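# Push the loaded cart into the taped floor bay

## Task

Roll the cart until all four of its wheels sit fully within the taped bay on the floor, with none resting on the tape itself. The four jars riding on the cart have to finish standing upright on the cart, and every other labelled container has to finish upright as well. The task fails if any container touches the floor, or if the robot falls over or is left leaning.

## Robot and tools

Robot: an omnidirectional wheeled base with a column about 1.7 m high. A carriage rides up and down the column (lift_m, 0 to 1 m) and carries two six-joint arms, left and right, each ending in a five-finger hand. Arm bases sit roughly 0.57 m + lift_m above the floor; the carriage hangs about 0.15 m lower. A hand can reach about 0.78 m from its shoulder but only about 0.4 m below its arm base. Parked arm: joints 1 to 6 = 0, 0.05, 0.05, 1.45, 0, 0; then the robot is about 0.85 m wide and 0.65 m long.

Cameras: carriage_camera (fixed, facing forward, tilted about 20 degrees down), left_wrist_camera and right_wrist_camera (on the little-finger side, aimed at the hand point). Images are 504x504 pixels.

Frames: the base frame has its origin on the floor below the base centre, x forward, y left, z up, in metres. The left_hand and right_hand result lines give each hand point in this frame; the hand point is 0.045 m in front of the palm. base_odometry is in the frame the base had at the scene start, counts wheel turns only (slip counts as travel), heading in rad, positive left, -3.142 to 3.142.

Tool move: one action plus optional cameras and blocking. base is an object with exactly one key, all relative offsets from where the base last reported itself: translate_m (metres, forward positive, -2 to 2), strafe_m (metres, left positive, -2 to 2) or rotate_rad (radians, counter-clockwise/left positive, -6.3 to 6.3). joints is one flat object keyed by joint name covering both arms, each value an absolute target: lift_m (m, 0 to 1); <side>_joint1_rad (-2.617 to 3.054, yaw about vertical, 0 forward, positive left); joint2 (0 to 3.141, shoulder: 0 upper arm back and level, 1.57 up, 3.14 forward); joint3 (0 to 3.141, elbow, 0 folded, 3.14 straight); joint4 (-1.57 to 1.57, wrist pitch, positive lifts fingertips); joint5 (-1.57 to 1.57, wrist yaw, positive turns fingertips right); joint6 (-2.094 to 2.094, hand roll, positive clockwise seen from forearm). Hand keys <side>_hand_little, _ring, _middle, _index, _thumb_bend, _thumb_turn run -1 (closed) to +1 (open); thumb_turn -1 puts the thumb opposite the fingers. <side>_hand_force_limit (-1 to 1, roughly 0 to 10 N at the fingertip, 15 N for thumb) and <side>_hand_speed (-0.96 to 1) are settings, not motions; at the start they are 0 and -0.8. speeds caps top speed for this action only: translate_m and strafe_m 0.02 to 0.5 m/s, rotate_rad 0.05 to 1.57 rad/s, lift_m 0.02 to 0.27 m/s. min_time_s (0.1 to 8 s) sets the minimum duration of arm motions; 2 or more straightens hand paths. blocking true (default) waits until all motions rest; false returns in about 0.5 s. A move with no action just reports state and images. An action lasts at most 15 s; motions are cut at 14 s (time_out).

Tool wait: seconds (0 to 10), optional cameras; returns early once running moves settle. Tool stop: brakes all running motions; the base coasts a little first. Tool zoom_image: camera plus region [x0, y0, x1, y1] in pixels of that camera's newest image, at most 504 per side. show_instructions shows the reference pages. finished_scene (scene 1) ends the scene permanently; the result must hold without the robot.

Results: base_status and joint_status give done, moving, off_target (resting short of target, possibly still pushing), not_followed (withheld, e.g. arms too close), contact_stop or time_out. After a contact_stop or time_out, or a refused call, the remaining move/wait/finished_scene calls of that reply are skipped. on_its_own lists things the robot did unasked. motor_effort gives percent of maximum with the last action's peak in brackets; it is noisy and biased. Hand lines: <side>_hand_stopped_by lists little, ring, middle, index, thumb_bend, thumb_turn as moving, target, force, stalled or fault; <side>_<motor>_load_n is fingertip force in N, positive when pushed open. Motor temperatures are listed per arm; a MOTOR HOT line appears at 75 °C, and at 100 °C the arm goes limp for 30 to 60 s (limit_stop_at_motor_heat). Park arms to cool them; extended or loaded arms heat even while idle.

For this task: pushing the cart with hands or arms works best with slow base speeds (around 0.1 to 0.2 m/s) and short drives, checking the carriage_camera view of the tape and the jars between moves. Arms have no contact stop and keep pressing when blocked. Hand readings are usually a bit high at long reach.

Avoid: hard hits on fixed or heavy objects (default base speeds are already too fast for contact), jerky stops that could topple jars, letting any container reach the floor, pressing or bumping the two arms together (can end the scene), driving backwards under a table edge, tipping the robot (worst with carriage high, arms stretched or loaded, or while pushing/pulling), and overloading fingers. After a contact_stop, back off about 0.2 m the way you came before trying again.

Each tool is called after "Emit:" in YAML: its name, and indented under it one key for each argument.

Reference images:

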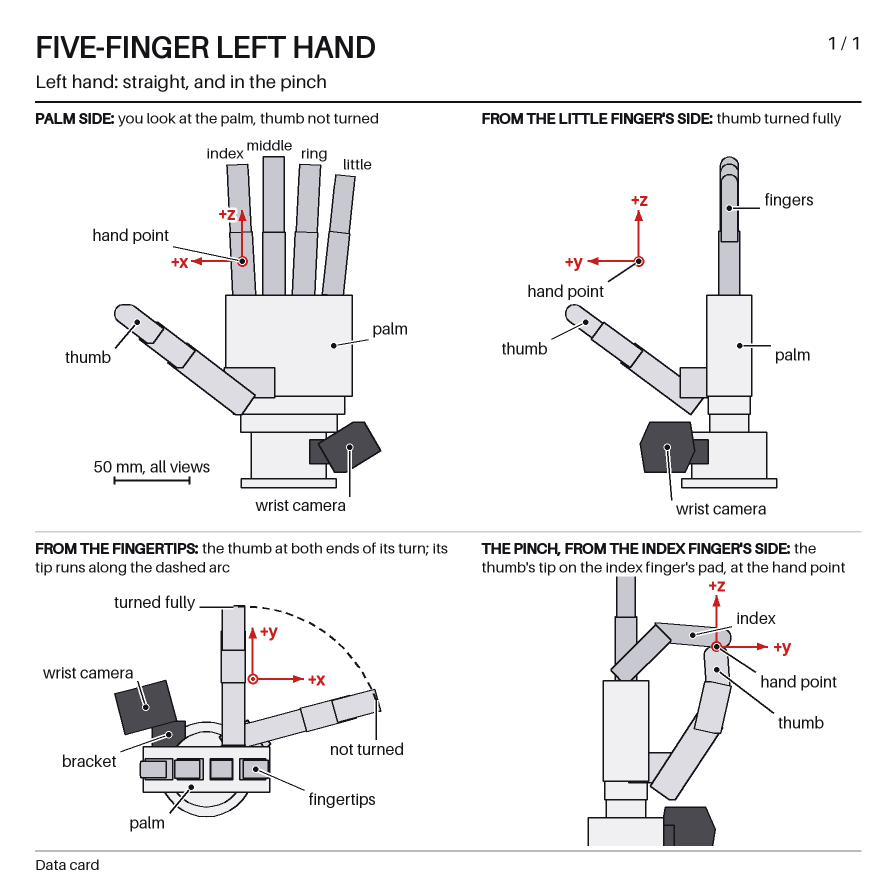

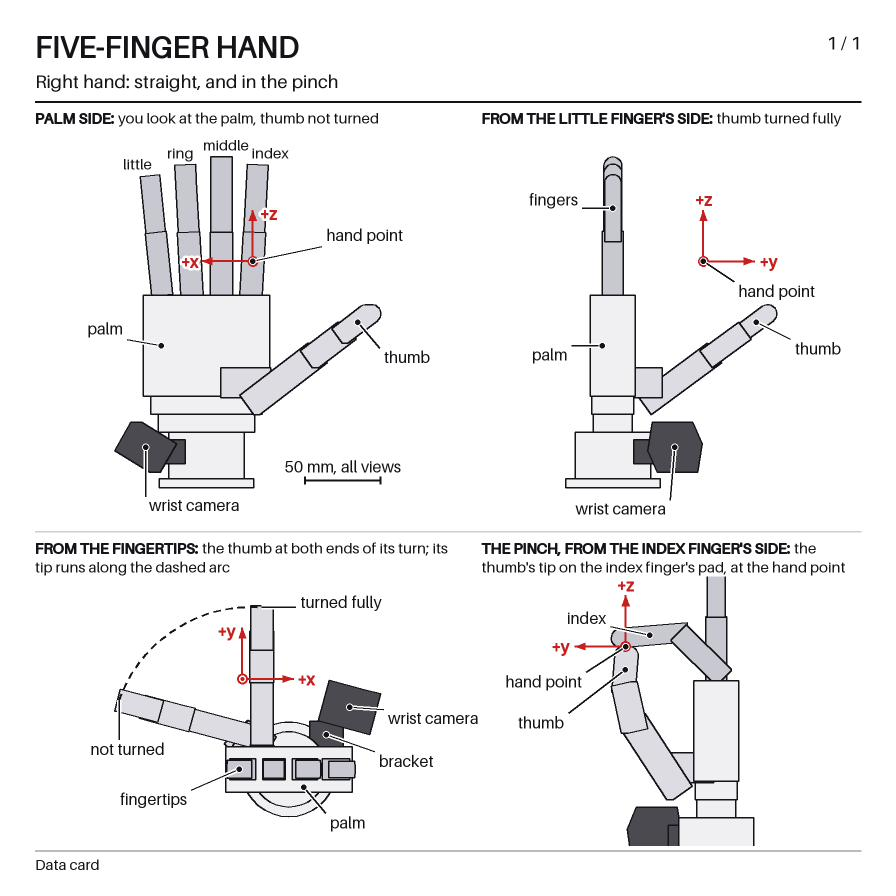

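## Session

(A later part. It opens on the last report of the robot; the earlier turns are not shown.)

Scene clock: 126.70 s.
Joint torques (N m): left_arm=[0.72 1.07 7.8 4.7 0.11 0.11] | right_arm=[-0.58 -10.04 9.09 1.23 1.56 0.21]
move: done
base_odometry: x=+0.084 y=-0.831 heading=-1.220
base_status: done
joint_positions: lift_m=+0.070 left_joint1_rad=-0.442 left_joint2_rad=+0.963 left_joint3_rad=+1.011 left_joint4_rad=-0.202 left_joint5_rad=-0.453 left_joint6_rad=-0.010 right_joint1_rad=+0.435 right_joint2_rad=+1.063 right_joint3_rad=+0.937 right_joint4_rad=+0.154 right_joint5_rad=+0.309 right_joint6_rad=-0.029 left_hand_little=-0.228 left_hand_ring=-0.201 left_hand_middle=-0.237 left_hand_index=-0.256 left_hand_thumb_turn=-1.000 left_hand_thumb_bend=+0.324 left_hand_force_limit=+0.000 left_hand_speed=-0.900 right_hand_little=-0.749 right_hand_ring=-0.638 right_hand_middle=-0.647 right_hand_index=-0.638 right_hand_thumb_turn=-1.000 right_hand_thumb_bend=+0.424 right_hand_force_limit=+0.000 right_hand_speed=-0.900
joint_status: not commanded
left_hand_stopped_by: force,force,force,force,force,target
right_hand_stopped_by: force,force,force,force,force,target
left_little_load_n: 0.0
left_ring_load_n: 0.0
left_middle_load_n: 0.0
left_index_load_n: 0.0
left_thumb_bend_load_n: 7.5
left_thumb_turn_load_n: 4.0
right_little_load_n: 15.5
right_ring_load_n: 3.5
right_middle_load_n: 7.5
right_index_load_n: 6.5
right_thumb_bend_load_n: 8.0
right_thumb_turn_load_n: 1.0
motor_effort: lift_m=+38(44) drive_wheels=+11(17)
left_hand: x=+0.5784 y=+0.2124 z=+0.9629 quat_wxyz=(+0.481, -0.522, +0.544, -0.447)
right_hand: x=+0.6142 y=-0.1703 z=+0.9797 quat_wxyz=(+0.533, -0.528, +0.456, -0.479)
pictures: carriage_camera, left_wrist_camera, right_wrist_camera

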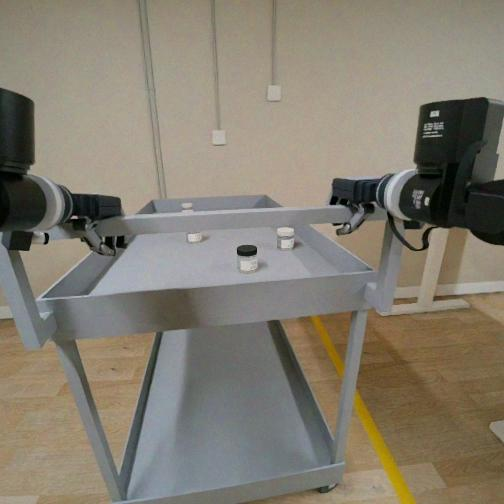

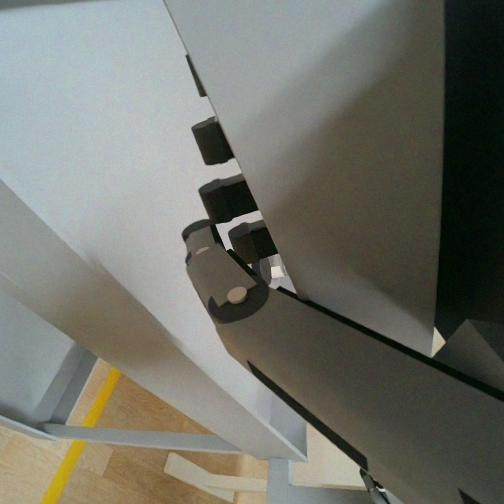

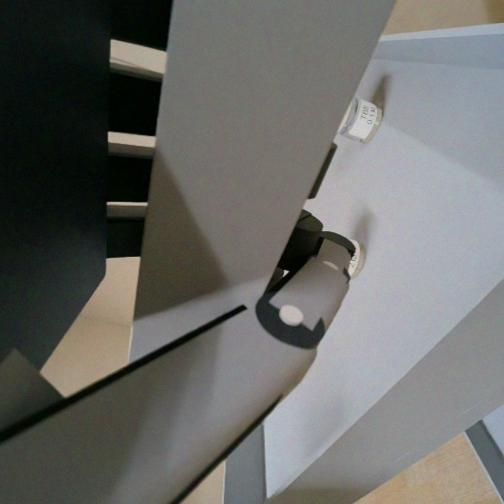

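Emit:
zoom_image:
  camera: "carriage_camera"
  region: [0, 140, 200, 340]

Emit:
zoom_image:
  camera: "carriage_camera"
  region: [250, 120, 450, 320]

Scaled by 2.520 from the camera's image (finer frame: 720x720).

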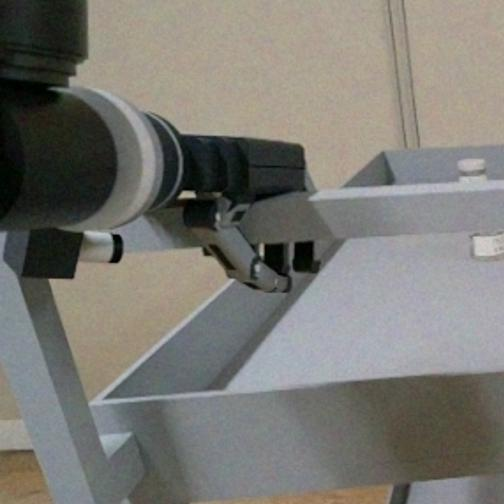

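Scaled by 2.520 from the camera's image (finer frame: 720x720).

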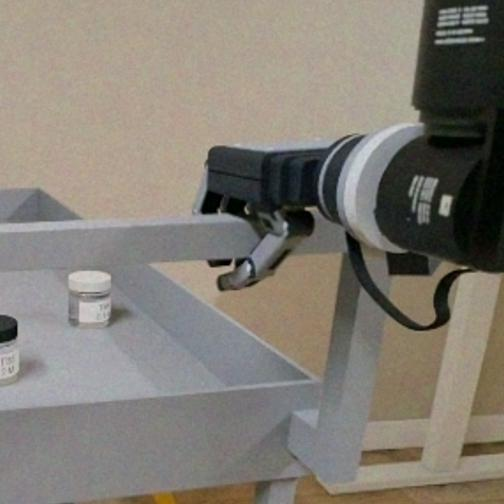

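Emit:
move:
  base: {"rotate_rad": 0.07}
  speeds: {"rotate_rad": 0.08}

Emit:
move:
  base: {"strafe_m": -0.045}
  speeds: {"strafe_m": 0.05}

Emit:
move:
  base: {"rotate_rad": 0.07}
  speeds: {"rotate_rad": 0.08}
  cameras: ["all"]

Scene clock: 129.27 s.
Joint torques (N m): left_arm=[0.47 -2.86 7.87 3.54 -0.1 0.09] | right_arm=[-0.57 -4.26 9.05 2.05 0.74 0.16]
Motor temperatures (°C): left_arm=[24 28 50 44 24 24] | right_arm=[23 27 33 44 26 26]
move: done
base_odometry: x=+0.084 y=-0.831 heading=-1.151
base_status: done
joint_positions: lift_m=+0.070 left_joint1_rad=-0.439 left_joint2_rad=+1.003 left_joint3_rad=+1.011 left_joint4_rad=-0.106 left_joint5_rad=-0.430 left_joint6_rad=-0.005 right_joint1_rad=+0.435 right_joint2_rad=+1.012 right_joint3_rad=+0.937 right_joint4_rad=+0.069 right_joint5_rad=+0.378 right_joint6_rad=-0.023 left_hand_little=-0.228 left_hand_ring=-0.201 left_hand_middle=-0.237 left_hand_index=-0.256 left_hand_thumb_turn=-1.000 left_hand_thumb_bend=+0.323 left_hand_force_limit=+0.000 left_hand_speed=-0.900 right_hand_little=-0.749 right_hand_ring=-0.638 right_hand_middle=-0.647 right_hand_index=-0.638 right_hand_thumb_turn=-1.000 right_hand_thumb_bend=+0.424 right_hand_force_limit=+0.000 right_hand_speed=-0.900
joint_status: not commanded
left_hand_stopped_by: force,force,force,force,force,target
right_hand_stopped_by: force,force,force,force,force,target
left_little_load_n: 0.0
left_ring_load_n: 0.0
left_middle_load_n: 0.0
left_index_load_n: 0.0
left_thumb_bend_load_n: 1.5
left_thumb_turn_load_n: 1.0
right_little_load_n: 11.5
right_ring_load_n: 1.5
right_middle_load_n: 6.5
right_index_load_n: 4.5
right_thumb_bend_load_n: 8.5
right_thumb_turn_load_n: 2.0
motor_effort: lift_m=+38(43) drive_wheels=-3(9)
left_hand: x=+0.5931 y=+0.2020 z=+0.9728 quat_wxyz=(+0.484, -0.510, +0.533, -0.471)
right_hand: x=+0.6035 y=-0.1897 z=+0.9768 quat_wxyz=(+0.507, -0.521, +0.480, -0.491)
pictures: none

Scene clock: 130.67 s.
Joint torques (N m): left_arm=[0.38 -1.92 7.86 3.99 -0.08 0.02] | right_arm=[-0.55 -5.91 9.07 1.82 1.12 0.11]
move: done
base_odometry: x=+0.043 y=-0.850 heading=-1.151
base_status: done
joint_positions: lift_m=+0.070 left_joint1_rad=-0.438 left_joint2_rad=+0.993 left_joint3_rad=+1.011 left_joint4_rad=-0.144 left_joint5_rad=-0.432 left_joint6_rad=+0.001 right_joint1_rad=+0.435 right_joint2_rad=+1.027 right_joint3_rad=+0.937 right_joint4_rad=+0.096 right_joint5_rad=+0.344 right_joint6_rad=-0.021 left_hand_little=-0.228 left_hand_ring=-0.201 left_hand_middle=-0.237 left_hand_index=-0.256 left_hand_thumb_turn=-1.000 left_hand_thumb_bend=+0.323 left_hand_force_limit=+0.000 left_hand_speed=-0.900 right_hand_little=-0.749 right_hand_ring=-0.638 right_hand_middle=-0.647 right_hand_index=-0.638 right_hand_thumb_turn=-1.000 right_hand_thumb_bend=+0.424 right_hand_force_limit=+0.000 right_hand_speed=-0.900
joint_status: not commanded
left_hand_stopped_by: force,force,force,force,force,target
right_hand_stopped_by: force,force,force,force,force,target
left_little_load_n: 0.0
left_ring_load_n: 0.0
left_middle_load_n: 0.0
left_index_load_n: 0.0
left_thumb_bend_load_n: 4.0
left_thumb_turn_load_n: 2.0
right_little_load_n: 12.0
right_ring_load_n: 1.5
right_middle_load_n: 7.0
right_index_load_n: 6.0
right_thumb_bend_load_n: 8.5
right_thumb_turn_load_n: 1.5
motor_effort: lift_m=+39(43) drive_wheels=+6(14)
left_hand: x=+0.5885 y=+0.2057 z=+0.9665 quat_wxyz=(+0.483, -0.513, +0.542, -0.458)
right_hand: x=+0.6062 y=-0.1809 z=+0.9783 quat_wxyz=(+0.520, -0.525, +0.470, -0.483)
pictures: none

Scene clock: 131.93 s.
Joint torques (N m): left_arm=[0.16 -2.91 7.92 2.94 -0.12 0.03] | right_arm=[-0.55 -1.83 8.99 2.39 0.38 0.07]
move: done
base_odometry: x=+0.043 y=-0.850 heading=-1.082
base_status: done
joint_positions: lift_m=+0.070 left_joint1_rad=-0.435 left_joint2_rad=+1.004 left_joint3_rad=+1.011 left_joint4_rad=-0.058 left_joint5_rad=-0.426 left_joint6_rad=+0.000 right_joint1_rad=+0.435 right_joint2_rad=+0.990 right_joint3_rad=+0.937 right_joint4_rad=+0.035 right_joint5_rad=+0.408 right_joint6_rad=-0.013 left_hand_little=-0.228 left_hand_ring=-0.201 left_hand_middle=-0.237 left_hand_index=-0.256 left_hand_thumb_turn=-1.000 left_hand_thumb_bend=+0.322 left_hand_force_limit=+0.000 left_hand_speed=-0.900 right_hand_little=-0.749 right_hand_ring=-0.638 right_hand_middle=-0.647 right_hand_index=-0.638 right_hand_thumb_turn=-1.000 right_hand_thumb_bend=+0.424 right_hand_force_limit=+0.000 right_hand_speed=-0.900
joint_status: not commanded
left_hand_stopped_by: force,force,force,force,force,target
right_hand_stopped_by: force,force,force,force,force,target
left_little_load_n: 0.0
left_ring_load_n: 0.0
left_middle_load_n: 0.5
left_index_load_n: 0.0
left_thumb_bend_load_n: 1.0
left_thumb_turn_load_n: 0.0
right_little_load_n: 8.0
right_ring_load_n: 0.0
right_middle_load_n: 6.0
right_index_load_n: 5.5
right_thumb_bend_load_n: 8.5
right_thumb_turn_load_n: 2.5
motor_effort: lift_m=+42(44) drive_wheels=-1(9)
left_hand: x=+0.5970 y=+0.2015 z=+0.9850 quat_wxyz=(+0.491, -0.504, +0.518, -0.486)
right_hand: x=+0.5986 y=-0.1977 z=+0.9763 quat_wxyz=(+0.498, -0.516, +0.492, -0.494)
pictures: carriage_camera, left_wrist_camera, right_wrist_camera

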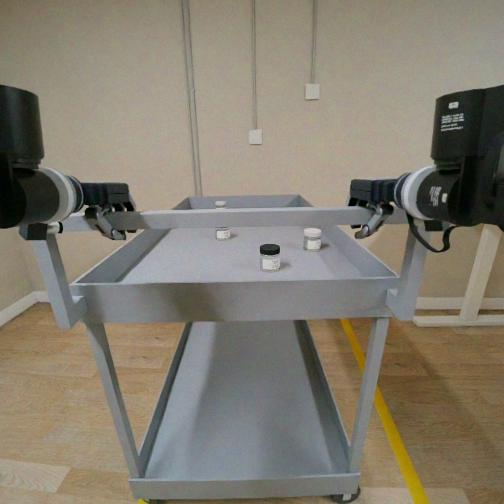

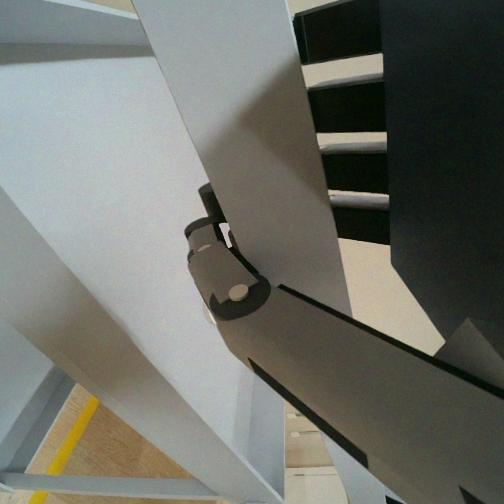

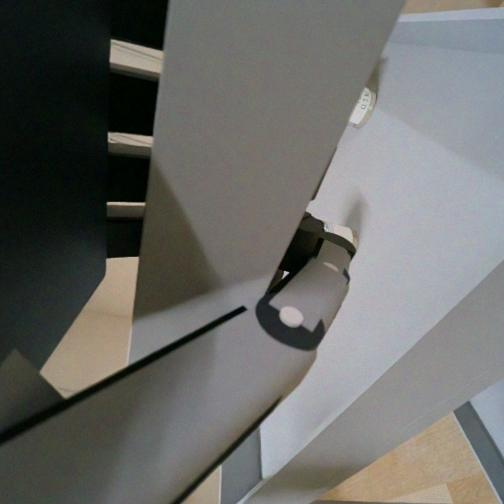

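Emit:
move:
  joints: {"left_hand_little": -0.98, "left_hand_ring": -0.98, "left_hand_middle": -0.98, "left_hand_index": -0.98, "left_hand_thumb_bend": -0.98, "left_hand_force_limit": 0.2, "left_hand_speed": -0.88}
  cameras: ["carriage_camera", "left_wrist_camera"]

Emit:
zoom_image:
  camera: "carriage_camera"
  region: [20, 140, 220, 340]

Scene clock: 133.30 s.
Joint torques (N m): left_arm=[0.08 -3.58 7.9 2.9 -0.11 0.02] | right_arm=[-0.5 -1.81 9.01 2.42 0.37 0.07]
move: off_target
base_odometry: x=+0.043 y=-0.850 heading=-1.082
base_status: not commanded
joint_positions: lift_m=+0.070 left_joint1_rad=-0.434 left_joint2_rad=+1.010 left_joint3_rad=+1.011 left_joint4_rad=-0.054 left_joint5_rad=-0.426 left_joint6_rad=+0.001 right_joint1_rad=+0.435 right_joint2_rad=+0.990 right_joint3_rad=+0.937 right_joint4_rad=+0.035 right_joint5_rad=+0.408 right_joint6_rad=-0.013 left_hand_little=-0.471 left_hand_ring=-0.476 left_hand_middle=-0.301 left_hand_index=-0.375 left_hand_thumb_turn=-1.000 left_hand_thumb_bend=+0.279 left_hand_force_limit=+0.200 left_hand_speed=-0.880 right_hand_little=-0.749 right_hand_ring=-0.638 right_hand_middle=-0.647 right_hand_index=-0.638 right_hand_thumb_turn=-1.000 right_hand_thumb_bend=+0.424 right_hand_force_limit=+0.000 right_hand_speed=-0.900
joint_status: left_hand_little off_target (ended at -0.471, target -0.980); left_hand_ring off_target (ended at -0.476, target -0.980); left_hand_middle off_target (ended at -0.301, target -0.980); left_hand_index off_target (ended at -0.375, target -0.980); left_hand_thumb_bend off_target (ended at +0.279, target -0.980); the others done
left_hand_stopped_by: force,force,force,force,force,target
right_hand_stopped_by: force,force,force,force,force,target
left_little_load_n: 0.5
left_ring_load_n: 4.5
left_middle_load_n: 7.5
left_index_load_n: 7.5
left_thumb_bend_load_n: 9.5
left_thumb_turn_load_n: 0.5
right_little_load_n: 8.0
right_ring_load_n: 0.0
right_middle_load_n: 6.0
right_index_load_n: 5.0
right_thumb_bend_load_n: 8.5
right_thumb_turn_load_n: 2.0
motor_effort: lift_m=+38(43) drive_wheels=-1(1)
left_hand: x=+0.5987 y=+0.2013 z=+0.9833 quat_wxyz=(+0.492, -0.504, +0.520, -0.484)
right_hand: x=+0.5986 y=-0.1977 z=+0.9763 quat_wxyz=(+0.498, -0.516, +0.492, -0.494)

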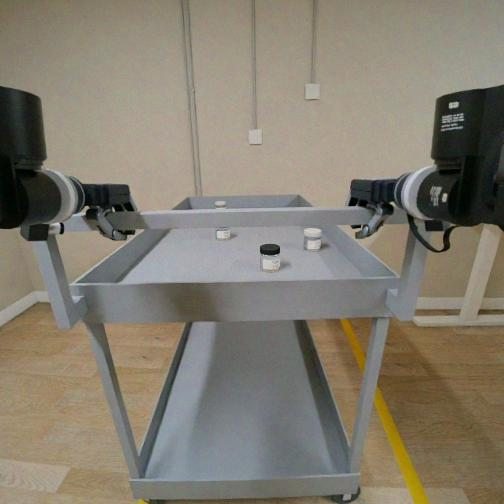

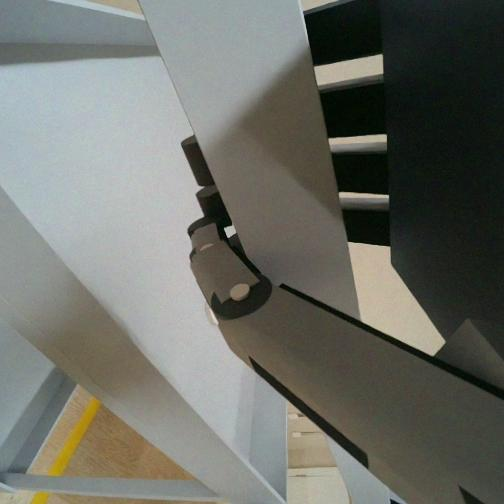

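Scaled by 2.520 from the camera's image (finer frame: 720x720).

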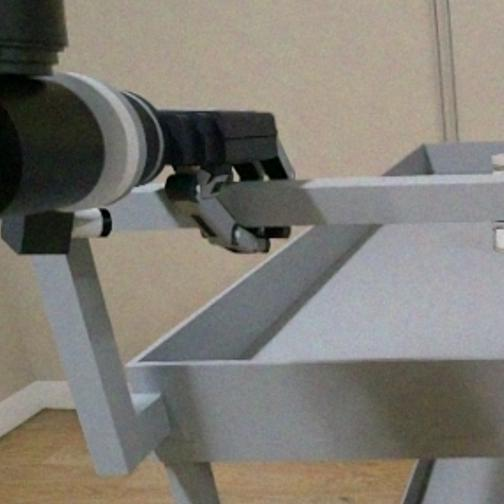

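Emit:
move:
  base: {"strafe_m": -0.06}
  speeds: {"strafe_m": 0.07}

Emit:
move:
  base: {"rotate_rad": 0.045}
  speeds: {"rotate_rad": 0.08}

Emit:
move:
  base: {"strafe_m": -0.06}
  speeds: {"strafe_m": 0.07}
  cameras: ["carriage_camera"]

Scene clock: 136.47 s.
Joint torques (N m): left_arm=[-0.08 -2.66 7.87 3.36 -0.03 0.03] | right_arm=[-0.83 -3.52 9.03 2.16 0.89 0.08]
move: done
base_odometry: x=-0.010 y=-0.878 heading=-1.081
base_status: done
joint_positions: lift_m=+0.070 left_joint1_rad=-0.432 left_joint2_rad=+1.001 left_joint3_rad=+1.011 left_joint4_rad=-0.091 left_joint5_rad=-0.435 left_joint6_rad=+0.003 right_joint1_rad=+0.437 right_joint2_rad=+1.005 right_joint3_rad=+0.937 right_joint4_rad=+0.060 right_joint5_rad=+0.371 right_joint6_rad=-0.012 left_hand_little=-0.471 left_hand_ring=-0.477 left_hand_middle=-0.301 left_hand_index=-0.375 left_hand_thumb_turn=-1.000 left_hand_thumb_bend=+0.279 left_hand_force_limit=+0.200 left_hand_speed=-0.880 right_hand_little=-0.749 right_hand_ring=-0.638 right_hand_middle=-0.647 right_hand_index=-0.638 right_hand_thumb_turn=-1.000 right_hand_thumb_bend=+0.424 right_hand_force_limit=+0.000 right_hand_speed=-0.900
joint_status: not commanded
left_hand_stopped_by: force,force,force,force,force,target
right_hand_stopped_by: force,force,force,force,force,target
left_little_load_n: 0.0
left_ring_load_n: 0.0
left_middle_load_n: 7.5
left_index_load_n: 7.0
left_thumb_bend_load_n: 9.5
left_thumb_turn_load_n: 0.5
right_little_load_n: 8.0
right_ring_load_n: 0.0
right_middle_load_n: 6.0
right_index_load_n: 6.5
right_thumb_bend_load_n: 8.5
right_thumb_turn_load_n: 2.0
motor_effort: lift_m=+40(44) drive_wheels=+7(13)
left_hand: x=+0.5948 y=+0.2058 z=+0.9773 quat_wxyz=(+0.491, -0.509, +0.526, -0.471)
right_hand: x=+0.6012 y=-0.1876 z=+0.9771 quat_wxyz=(+0.511, -0.522, +0.481, -0.485)
pictures: none

Scene clock: 137.43 s.
Joint torques (N m): left_arm=[-0.06 -4.45 7.94 2.71 -0.19 0.04] | right_arm=[-0.69 -0.77 8.98 2.56 0.27 0.07]
move: done
base_odometry: x=-0.010 y=-0.878 heading=-1.037
base_status: done
joint_positions: lift_m=+0.070 left_joint1_rad=-0.432 left_joint2_rad=+1.020 left_joint3_rad=+1.011 left_joint4_rad=-0.038 left_joint5_rad=-0.418 left_joint6_rad=+0.000 right_joint1_rad=+0.437 right_joint2_rad=+0.980 right_joint3_rad=+0.937 right_joint4_rad=+0.019 right_joint5_rad=+0.422 right_joint6_rad=-0.013 left_hand_little=-0.471 left_hand_ring=-0.476 left_hand_middle=-0.301 left_hand_index=-0.375 left_hand_thumb_turn=-1.000 left_hand_thumb_bend=+0.279 left_hand_force_limit=+0.200 left_hand_speed=-0.880 right_hand_little=-0.749 right_hand_ring=-0.638 right_hand_middle=-0.647 right_hand_index=-0.638 right_hand_thumb_turn=-1.000 right_hand_thumb_bend=+0.424 right_hand_force_limit=+0.000 right_hand_speed=-0.900
joint_status: not commanded
left_hand_stopped_by: force,force,force,force,force,target
right_hand_stopped_by: force,force,force,force,force,target
left_little_load_n: 2.0
left_ring_load_n: 6.5
left_middle_load_n: 7.5
left_index_load_n: 7.5
left_thumb_bend_load_n: 9.5
left_thumb_turn_load_n: 0.5
right_little_load_n: 7.5
right_ring_load_n: 0.0
right_middle_load_n: 6.0
right_index_load_n: 4.0
right_thumb_bend_load_n: 8.5
right_thumb_turn_load_n: 1.5
motor_effort: lift_m=+38(44) drive_wheels=+5(9)
left_hand: x=+0.6014 y=+0.1988 z=+0.9841 quat_wxyz=(+0.490, -0.502, +0.519, -0.488)
right_hand: x=+0.5960 y=-0.2010 z=+0.9756 quat_wxyz=(+0.493, -0.515, +0.496, -0.496)
pictures: none

Scene clock: 138.87 s.
Joint torques (N m): left_arm=[-0.2 -4.41 7.9 2.99 -0.08 0.02] | right_arm=[-0.55 -3.34 9.02 2.21 0.8 0.04]
move: done
base_odometry: x=-0.062 y=-0.908 heading=-1.036
base_status: done
joint_positions: lift_m=+0.070 left_joint1_rad=-0.430 left_joint2_rad=+1.019 left_joint3_rad=+1.011 left_joint4_rad=-0.063 left_joint5_rad=-0.431 left_joint6_rad=+0.001 right_joint1_rad=+0.437 right_joint2_rad=+1.003 right_joint3_rad=+0.937 right_joint4_rad=+0.055 right_joint5_rad=+0.376 right_joint6_rad=-0.010 left_hand_little=-0.471 left_hand_ring=-0.477 left_hand_middle=-0.301 left_hand_index=-0.375 left_hand_thumb_turn=-1.000 left_hand_thumb_bend=+0.279 left_hand_force_limit=+0.200 left_hand_speed=-0.880 right_hand_little=-0.749 right_hand_ring=-0.638 right_hand_middle=-0.647 right_hand_index=-0.638 right_hand_thumb_turn=-1.000 right_hand_thumb_bend=+0.424 right_hand_force_limit=+0.000 right_hand_speed=-0.900
joint_status: not commanded
left_hand_stopped_by: force,force,force,force,force,target
right_hand_stopped_by: force,force,force,force,force,target
left_little_load_n: 0.0
left_ring_load_n: 0.0
left_middle_load_n: 7.5
left_index_load_n: 7.5
left_thumb_bend_load_n: 9.0
left_thumb_turn_load_n: 0.5
right_little_load_n: 6.5
right_ring_load_n: 0.0
right_middle_load_n: 6.0
right_index_load_n: 6.5
right_thumb_bend_load_n: 8.5
right_thumb_turn_load_n: 2.0
motor_effort: lift_m=+40(43) drive_wheels=+7(12)
left_hand: x=+0.6002 y=+0.2030 z=+0.9781 quat_wxyz=(+0.491, -0.508, +0.523, -0.476)
right_hand: x=+0.6007 y=-0.1889 z=+0.9769 quat_wxyz=(+0.509, -0.521, +0.483, -0.486)

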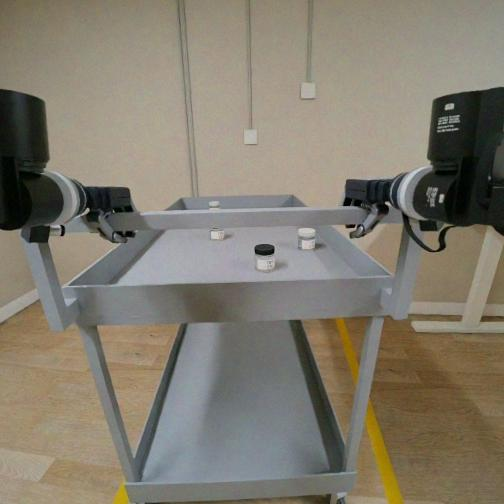

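Emit:
zoom_image:
  camera: "carriage_camera"
  region: [0, 150, 252, 402]

Emit:
zoom_image:
  camera: "carriage_camera"
  region: [252, 252, 504, 504]

Scaled by 2.000 from the camera's image (finer frame: 720x720).

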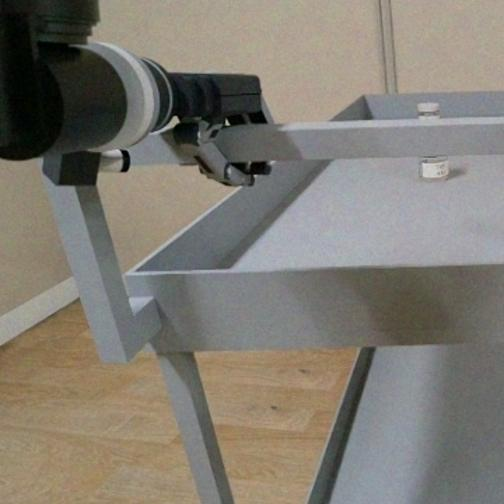

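Scaled by 2.000 from the camera's image (finer frame: 720x720).

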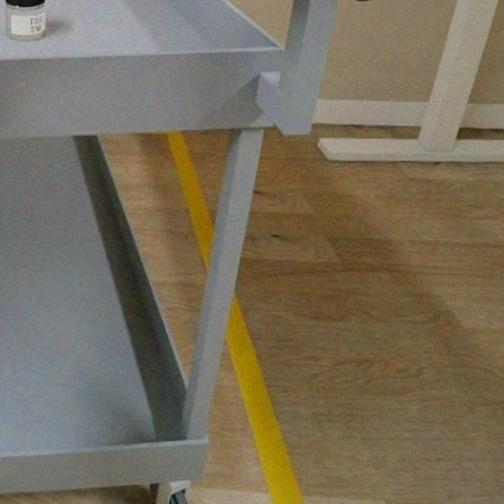

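Emit:
move:
  base: {"rotate_rad": 0.06}
  speeds: {"rotate_rad": 0.1}

Emit:
move:
  base: {"strafe_m": -0.07}
  speeds: {"strafe_m": 0.08}

Emit:
move:
  base: {"rotate_rad": 0.045}
  speeds: {"rotate_rad": 0.1}

Emit:
move:
  base: {"strafe_m": -0.07}
  speeds: {"strafe_m": 0.08}
  cameras: ["all"]

Scene clock: 140.60 s.
Joint torques (N m): left_arm=[-0.2 -6.49 7.94 2.3 -0.53 0.12] | right_arm=[-0.73 1.47 8.91 2.87 -0.09 0.1]
move: done
base_odometry: x=-0.062 y=-0.908 heading=-0.977
base_status: done
joint_positions: lift_m=+0.070 left_joint1_rad=-0.430 left_joint2_rad=+1.041 left_joint3_rad=+1.011 left_joint4_rad=-0.003 left_joint5_rad=-0.381 left_joint6_rad=-0.010 right_joint1_rad=+0.437 right_joint2_rad=+0.962 right_joint3_rad=+0.937 right_joint4_rad=-0.014 right_joint5_rad=+0.451 right_joint6_rad=-0.017 left_hand_little=-0.470 left_hand_ring=-0.476 left_hand_middle=-0.301 left_hand_index=-0.375 left_hand_thumb_turn=-1.000 left_hand_thumb_bend=+0.279 left_hand_force_limit=+0.200 left_hand_speed=-0.880 right_hand_little=-0.749 right_hand_ring=-0.638 right_hand_middle=-0.647 right_hand_index=-0.638 right_hand_thumb_turn=-1.000 right_hand_thumb_bend=+0.424 right_hand_force_limit=+0.000 right_hand_speed=-0.900
joint_status: not commanded
left_hand_stopped_by: force,force,force,force,force,target
right_hand_stopped_by: force,force,force,force,force,target
left_little_load_n: 4.5
left_ring_load_n: 12.5
left_middle_load_n: 7.5
left_index_load_n: 7.5
left_thumb_bend_load_n: 9.0
left_thumb_turn_load_n: 0.5
right_little_load_n: 7.5
right_ring_load_n: 0.0
right_middle_load_n: 5.0
right_index_load_n: 2.0
right_thumb_bend_load_n: 9.0
right_thumb_turn_load_n: 1.0
motor_effort: lift_m=+40(44) drive_wheels=+7(10)
left_hand: x=+0.6066 y=+0.1889 z=+0.9855 quat_wxyz=(+0.481, -0.494, +0.521, -0.504)
right_hand: x=+0.5916 y=-0.2093 z=+0.9733 quat_wxyz=(+0.479, -0.514, +0.504, -0.503)
pictures: none

Scene clock: 142.10 s.
Joint torques (N m): left_arm=[-0.62 -4.57 7.87 2.75 -0.04 0.02] | right_arm=[-0.8 -2.66 9.03 2.33 0.53 0.07]
move: done
base_odometry: x=-0.120 y=-0.948 heading=-0.976
base_status: done
joint_positions: lift_m=+0.070 left_joint1_rad=-0.425 left_joint2_rad=+1.022 left_joint3_rad=+1.011 left_joint4_rad=-0.041 left_joint5_rad=-0.433 left_joint6_rad=-0.001 right_joint1_rad=+0.438 right_joint2_rad=+0.997 right_joint3_rad=+0.937 right_joint4_rad=+0.046 right_joint5_rad=+0.397 right_joint6_rad=-0.011 left_hand_little=-0.471 left_hand_ring=-0.477 left_hand_middle=-0.301 left_hand_index=-0.375 left_hand_thumb_turn=-1.000 left_hand_thumb_bend=+0.279 left_hand_force_limit=+0.200 left_hand_speed=-0.880 right_hand_little=-0.749 right_hand_ring=-0.638 right_hand_middle=-0.647 right_hand_index=-0.638 right_hand_thumb_turn=-1.000 right_hand_thumb_bend=+0.424 right_hand_force_limit=+0.000 right_hand_speed=-0.900
joint_status: not commanded
left_hand_stopped_by: force,force,force,force,force,target
right_hand_stopped_by: force,force,force,force,force,target
left_little_load_n: 0.0
left_ring_load_n: 0.0
left_middle_load_n: 7.5
left_index_load_n: 7.5
left_thumb_bend_load_n: 9.5
left_thumb_turn_load_n: 0.5
right_little_load_n: 6.0
right_ring_load_n: 0.0
right_middle_load_n: 5.5
right_index_load_n: 6.0
right_thumb_bend_load_n: 8.5
right_thumb_turn_load_n: 1.5
motor_effort: lift_m=+41(43) drive_wheels=+7(15)
left_hand: x=+0.6030 y=+0.2044 z=+0.9825 quat_wxyz=(+0.495, -0.508, +0.515, -0.481)
right_hand: x=+0.5999 y=-0.1934 z=+0.9763 quat_wxyz=(+0.503, -0.518, +0.489, -0.491)
pictures: none

Scene clock: 142.97 s.
Joint torques (N m): left_arm=[-0.46 -6.95 7.94 2.21 -0.59 0.12] | right_arm=[-0.77 1.68 8.91 2.92 -0.15 0.08]
move: done
base_odometry: x=-0.120 y=-0.948 heading=-0.932
base_status: done
joint_positions: lift_m=+0.070 left_joint1_rad=-0.426 left_joint2_rad=+1.046 left_joint3_rad=+1.011 left_joint4_rad=+0.004 left_joint5_rad=-0.373 left_joint6_rad=-0.010 right_joint1_rad=+0.438 right_joint2_rad=+0.959 right_joint3_rad=+0.937 right_joint4_rad=-0.019 right_joint5_rad=+0.453 right_joint6_rad=-0.015 left_hand_little=-0.470 left_hand_ring=-0.476 left_hand_middle=-0.301 left_hand_index=-0.375 left_hand_thumb_turn=-1.000 left_hand_thumb_bend=+0.279 left_hand_force_limit=+0.200 left_hand_speed=-0.880 right_hand_little=-0.749 right_hand_ring=-0.638 right_hand_middle=-0.647 right_hand_index=-0.638 right_hand_thumb_turn=-1.000 right_hand_thumb_bend=+0.424 right_hand_force_limit=+0.000 right_hand_speed=-0.900
joint_status: not commanded
left_hand_stopped_by: force,force,force,force,force,target
right_hand_stopped_by: force,force,force,force,force,target
left_little_load_n: 5.0
left_ring_load_n: 13.5
left_middle_load_n: 7.5
left_index_load_n: 7.5
left_thumb_bend_load_n: 9.0
left_thumb_turn_load_n: 0.5
right_little_load_n: 6.5
right_ring_load_n: 0.0
right_middle_load_n: 5.0
right_index_load_n: 1.5
right_thumb_bend_load_n: 9.0
right_thumb_turn_load_n: 1.0
motor_effort: lift_m=+40(44) drive_wheels=+7(8)
left_hand: x=+0.6082 y=+0.1886 z=+0.9857 quat_wxyz=(+0.480, -0.493, +0.520, -0.505)
right_hand: x=+0.5907 y=-0.2096 z=+0.9730 quat_wxyz=(+0.479, -0.514, +0.505, -0.502)
pictures: none

Scene clock: 144.47 s.
Joint torques (N m): left_arm=[-0.62 -5.29 7.9 2.61 -0.12 0.06] | right_arm=[-0.79 -2.47 9.03 2.29 0.42 0.07]
move: done
base_odometry: x=-0.176 y=-0.989 heading=-0.931
base_status: done
joint_positions: lift_m=+0.070 left_joint1_rad=-0.425 left_joint2_rad=+1.028 left_joint3_rad=+1.011 left_joint4_rad=-0.032 left_joint5_rad=-0.427 left_joint6_rad=-0.004 right_joint1_rad=+0.438 right_joint2_rad=+0.996 right_joint3_rad=+0.937 right_joint4_rad=+0.044 right_joint5_rad=+0.406 right_joint6_rad=-0.014 left_hand_little=-0.471 left_hand_ring=-0.477 left_hand_middle=-0.301 left_hand_index=-0.375 left_hand_thumb_turn=-1.000 left_hand_thumb_bend=+0.279 left_hand_force_limit=+0.200 left_hand_speed=-0.880 right_hand_little=-0.749 right_hand_ring=-0.638 right_hand_middle=-0.647 right_hand_index=-0.638 right_hand_thumb_turn=-1.000 right_hand_thumb_bend=+0.424 right_hand_force_limit=+0.000 right_hand_speed=-0.900
joint_status: not commanded
left_hand_stopped_by: force,force,force,force,force,target
right_hand_stopped_by: force,force,force,force,force,target
left_little_load_n: 0.5
left_ring_load_n: 1.0
left_middle_load_n: 7.5
left_index_load_n: 7.5
left_thumb_bend_load_n: 9.5
left_thumb_turn_load_n: 0.5
right_little_load_n: 6.5
right_ring_load_n: 0.0
right_middle_load_n: 5.5
right_index_load_n: 5.5
right_thumb_bend_load_n: 8.5
right_thumb_turn_load_n: 1.5
motor_effort: lift_m=+37(45) drive_wheels=-4(14)
left_hand: x=+0.6046 y=+0.2024 z=+0.9829 quat_wxyz=(+0.494, -0.508, +0.514, -0.484)
right_hand: x=+0.5999 y=-0.1954 z=+0.9762 quat_wxyz=(+0.500, -0.516, +0.490, -0.494)
pictures: carriage_camera, left_wrist_camera, right_wrist_camera

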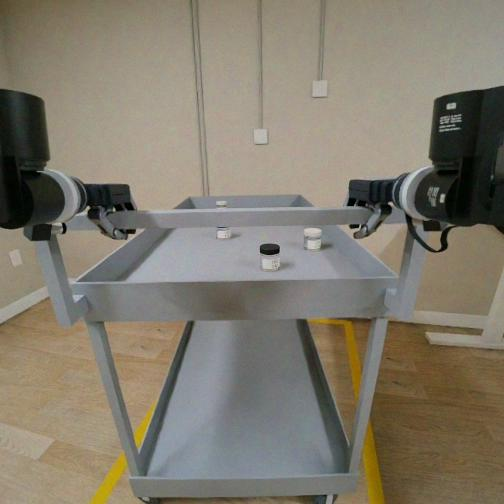

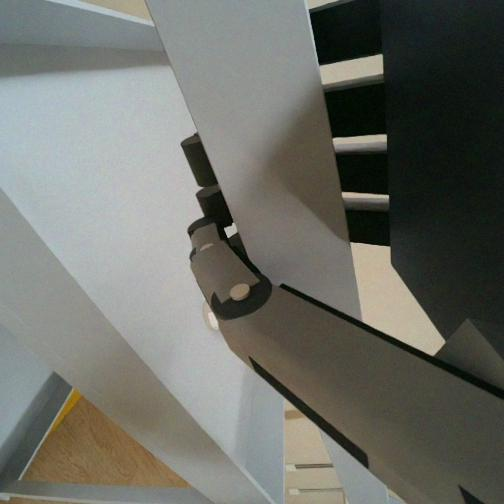

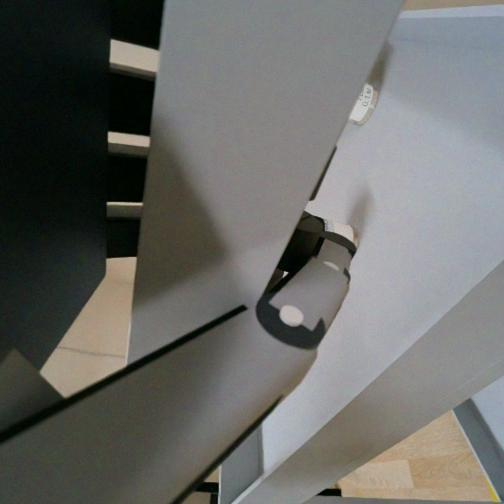

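Emit:
move:
  base: {"translate_m": -0.12}
  speeds: {"translate_m": 0.1}

Emit:
move:
  base: {"rotate_rad": 0.045}
  speeds: {"rotate_rad": 0.1}

Emit:
move:
  base: {"strafe_m": -0.08}
  speeds: {"strafe_m": 0.08}

Emit:
move:
  base: {"translate_m": -0.1}
  speeds: {"translate_m": 0.1}
  cameras: ["carriage_camera"]

Scene clock: 146.97 s.
Joint torques (N m): left_arm=[-0.09 -4.92 7.91 2.68 -0.16 0.08] | right_arm=[-0.28 -2.81 8.99 2.25 0.29 0.17]
move: done
base_odometry: x=-0.248 y=-0.893 heading=-0.931
base_status: done
joint_positions: lift_m=+0.070 left_joint1_rad=-0.431 left_joint2_rad=+1.025 left_joint3_rad=+1.011 left_joint4_rad=-0.036 left_joint5_rad=-0.420 left_joint6_rad=-0.005 right_joint1_rad=+0.432 right_joint2_rad=+0.999 right_joint3_rad=+0.937 right_joint4_rad=+0.046 right_joint5_rad=+0.416 right_joint6_rad=-0.025 left_hand_little=-0.471 left_hand_ring=-0.477 left_hand_middle=-0.301 left_hand_index=-0.375 left_hand_thumb_turn=-1.000 left_hand_thumb_bend=+0.279 left_hand_force_limit=+0.200 left_hand_speed=-0.880 right_hand_little=-0.749 right_hand_ring=-0.638 right_hand_middle=-0.647 right_hand_index=-0.638 right_hand_thumb_turn=-1.000 right_hand_thumb_bend=+0.424 right_hand_force_limit=+0.000 right_hand_speed=-0.900
joint_status: not commanded
left_hand_stopped_by: force,force,force,force,force,target
right_hand_stopped_by: force,force,force,force,force,target
left_little_load_n: 0.0
left_ring_load_n: 1.5
left_middle_load_n: 7.5
left_index_load_n: 7.5
left_thumb_bend_load_n: 9.5
left_thumb_turn_load_n: 0.5
right_little_load_n: 10.5
right_ring_load_n: 1.0
right_middle_load_n: 5.5
right_index_load_n: 3.0
right_thumb_bend_load_n: 9.0
right_thumb_turn_load_n: 0.5
motor_effort: lift_m=+37(46) drive_wheels=+0(12)
left_hand: x=+0.6027 y=+0.1991 z=+0.9830 quat_wxyz=(+0.490, -0.505, +0.517, -0.487)
right_hand: x=+0.6016 y=-0.2000 z=+0.9754 quat_wxyz=(+0.493, -0.515, +0.491, -0.500)
pictures: none

Scene clock: 147.87 s.
Joint torques (N m): left_arm=[-0.12 -7.12 7.97 2.18 -0.68 0.15] | right_arm=[-0.14 1.84 8.79 2.96 -0.33 0.19]
move: done
base_odometry: x=-0.248 y=-0.893 heading=-0.887
base_status: done
joint_positions: lift_m=+0.070 left_joint1_rad=-0.432 left_joint2_rad=+1.048 left_joint3_rad=+1.011 left_joint4_rad=+0.008 left_joint5_rad=-0.364 left_joint6_rad=-0.015 right_joint1_rad=+0.431 right_joint2_rad=+0.958 right_joint3_rad=+0.937 right_joint4_rad=-0.022 right_joint5_rad=+0.468 right_joint6_rad=-0.028 left_hand_little=-0.470 left_hand_ring=-0.475 left_hand_middle=-0.301 left_hand_index=-0.375 left_hand_thumb_turn=-1.000 left_hand_thumb_bend=+0.279 left_hand_force_limit=+0.200 left_hand_speed=-0.880 right_hand_little=-0.749 right_hand_ring=-0.638 right_hand_middle=-0.647 right_hand_index=-0.639 right_hand_thumb_turn=-1.000 right_hand_thumb_bend=+0.424 right_hand_force_limit=+0.000 right_hand_speed=-0.900
joint_status: not commanded
left_hand_stopped_by: force,force,force,force,force,target
right_hand_stopped_by: force,force,force,force,force,target
left_little_load_n: 3.5
left_ring_load_n: 15.5
left_middle_load_n: 8.0
left_index_load_n: 7.5
left_thumb_bend_load_n: 9.0
left_thumb_turn_load_n: 0.5
right_little_load_n: 10.0
right_ring_load_n: 0.5
right_middle_load_n: 5.0
right_index_load_n: 0.0
right_thumb_bend_load_n: 9.0
right_thumb_turn_load_n: 0.5
motor_effort: lift_m=+43(43) drive_wheels=+8(14)
left_hand: x=+0.6077 y=+0.1841 z=+0.9860 quat_wxyz=(+0.475, -0.491, +0.522, -0.511)
right_hand: x=+0.5915 y=-0.2162 z=+0.9723 quat_wxyz=(+0.469, -0.512, +0.507, -0.511)
pictures: none

Scene clock: 149.47 s.
Joint torques (N m): left_arm=[-0.95 -5.24 7.9 2.67 0.05 -0.03] | right_arm=[-0.54 -2.77 8.99 2.81 0.24 0.01]
move: done
base_odometry: x=-0.310 y=-0.944 heading=-0.887
base_status: done
joint_positions: lift_m=+0.070 left_joint1_rad=-0.420 left_joint2_rad=+1.028 left_joint3_rad=+1.011 left_joint4_rad=-0.035 left_joint5_rad=-0.443 left_joint6_rad=+0.007 right_joint1_rad=+0.434 right_joint2_rad=+0.999 right_joint3_rad=+0.937 right_joint4_rad=-0.006 right_joint5_rad=+0.423 right_joint6_rad=-0.006 left_hand_little=-0.470 left_hand_ring=-0.477 left_hand_middle=-0.301 left_hand_index=-0.375 left_hand_thumb_turn=-1.000 left_hand_thumb_bend=+0.279 left_hand_force_limit=+0.200 left_hand_speed=-0.880 right_hand_little=-0.750 right_hand_ring=-0.638 right_hand_middle=-0.647 right_hand_index=-0.639 right_hand_thumb_turn=-1.000 right_hand_thumb_bend=+0.424 right_hand_force_limit=+0.000 right_hand_speed=-0.900
joint_status: not commanded
left_hand_stopped_by: force,force,force,force,force,target
right_hand_stopped_by: force,force,force,force,force,target
left_little_load_n: 2.0
left_ring_load_n: 0.0
left_middle_load_n: 7.5
left_index_load_n: 7.5
left_thumb_bend_load_n: 9.0
left_thumb_turn_load_n: 0.5
right_little_load_n: 0.0
right_ring_load_n: 0.0
right_middle_load_n: 5.0
right_index_load_n: 0.0
right_thumb_bend_load_n: 8.5
right_thumb_turn_load_n: 2.0
motor_effort: lift_m=+40(44) drive_wheels=-1(10)
left_hand: x=+0.6053 y=+0.2078 z=+0.9815 quat_wxyz=(+0.501, -0.510, +0.513, -0.475)
right_hand: x=+0.5981 y=-0.2010 z=+0.9624 quat_wxyz=(+0.479, -0.526, +0.504, -0.490)
pictures: none

Scene clock: 151.17 s.
Joint torques (N m): left_arm=[-0.09 -4.6 7.87 2.75 -0.27 0.11] | right_arm=[-0.27 -2.73 8.95 2.5 -0.01 0.01]
move: done
base_odometry: x=-0.374 y=-0.866 heading=-0.887
base_status: done
joint_positions: lift_m=+0.070 left_joint1_rad=-0.432 left_joint2_rad=+1.022 left_joint3_rad=+1.011 left_joint4_rad=-0.041 left_joint5_rad=-0.408 left_joint6_rad=-0.009 right_joint1_rad=+0.432 right_joint2_rad=+0.999 right_joint3_rad=+0.937 right_joint4_rad=+0.026 right_joint5_rad=+0.442 right_joint6_rad=-0.006 left_hand_little=-0.471 left_hand_ring=-0.477 left_hand_middle=-0.301 left_hand_index=-0.375 left_hand_thumb_turn=-1.000 left_hand_thumb_bend=+0.279 left_hand_force_limit=+0.200 left_hand_speed=-0.880 right_hand_little=-0.750 right_hand_ring=-0.638 right_hand_middle=-0.647 right_hand_index=-0.639 right_hand_thumb_turn=-1.000 right_hand_thumb_bend=+0.424 right_hand_force_limit=+0.000 right_hand_speed=-0.900
joint_status: not commanded
left_hand_stopped_by: force,force,force,force,force,target
right_hand_stopped_by: force,force,force,force,force,target
left_little_load_n: 0.0
left_ring_load_n: 0.0
left_middle_load_n: 7.5
left_index_load_n: 7.5
left_thumb_bend_load_n: 9.5
left_thumb_turn_load_n: 0.5
right_little_load_n: 1.5
right_ring_load_n: 0.0
right_middle_load_n: 5.0
right_index_load_n: 0.0
right_thumb_bend_load_n: 8.5
right_thumb_turn_load_n: 1.5
motor_effort: lift_m=+38(44) drive_wheels=+0(10)
left_hand: x=+0.6013 y=+0.1967 z=+0.9829 quat_wxyz=(+0.485, -0.503, +0.520, -0.491)
right_hand: x=+0.6011 y=-0.2045 z=+0.9708 quat_wxyz=(+0.484, -0.511, +0.505, -0.500)

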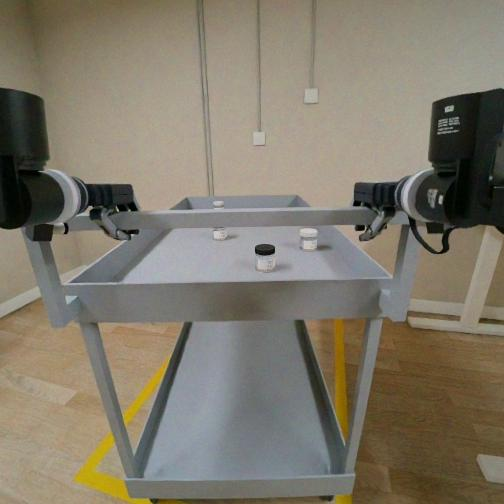

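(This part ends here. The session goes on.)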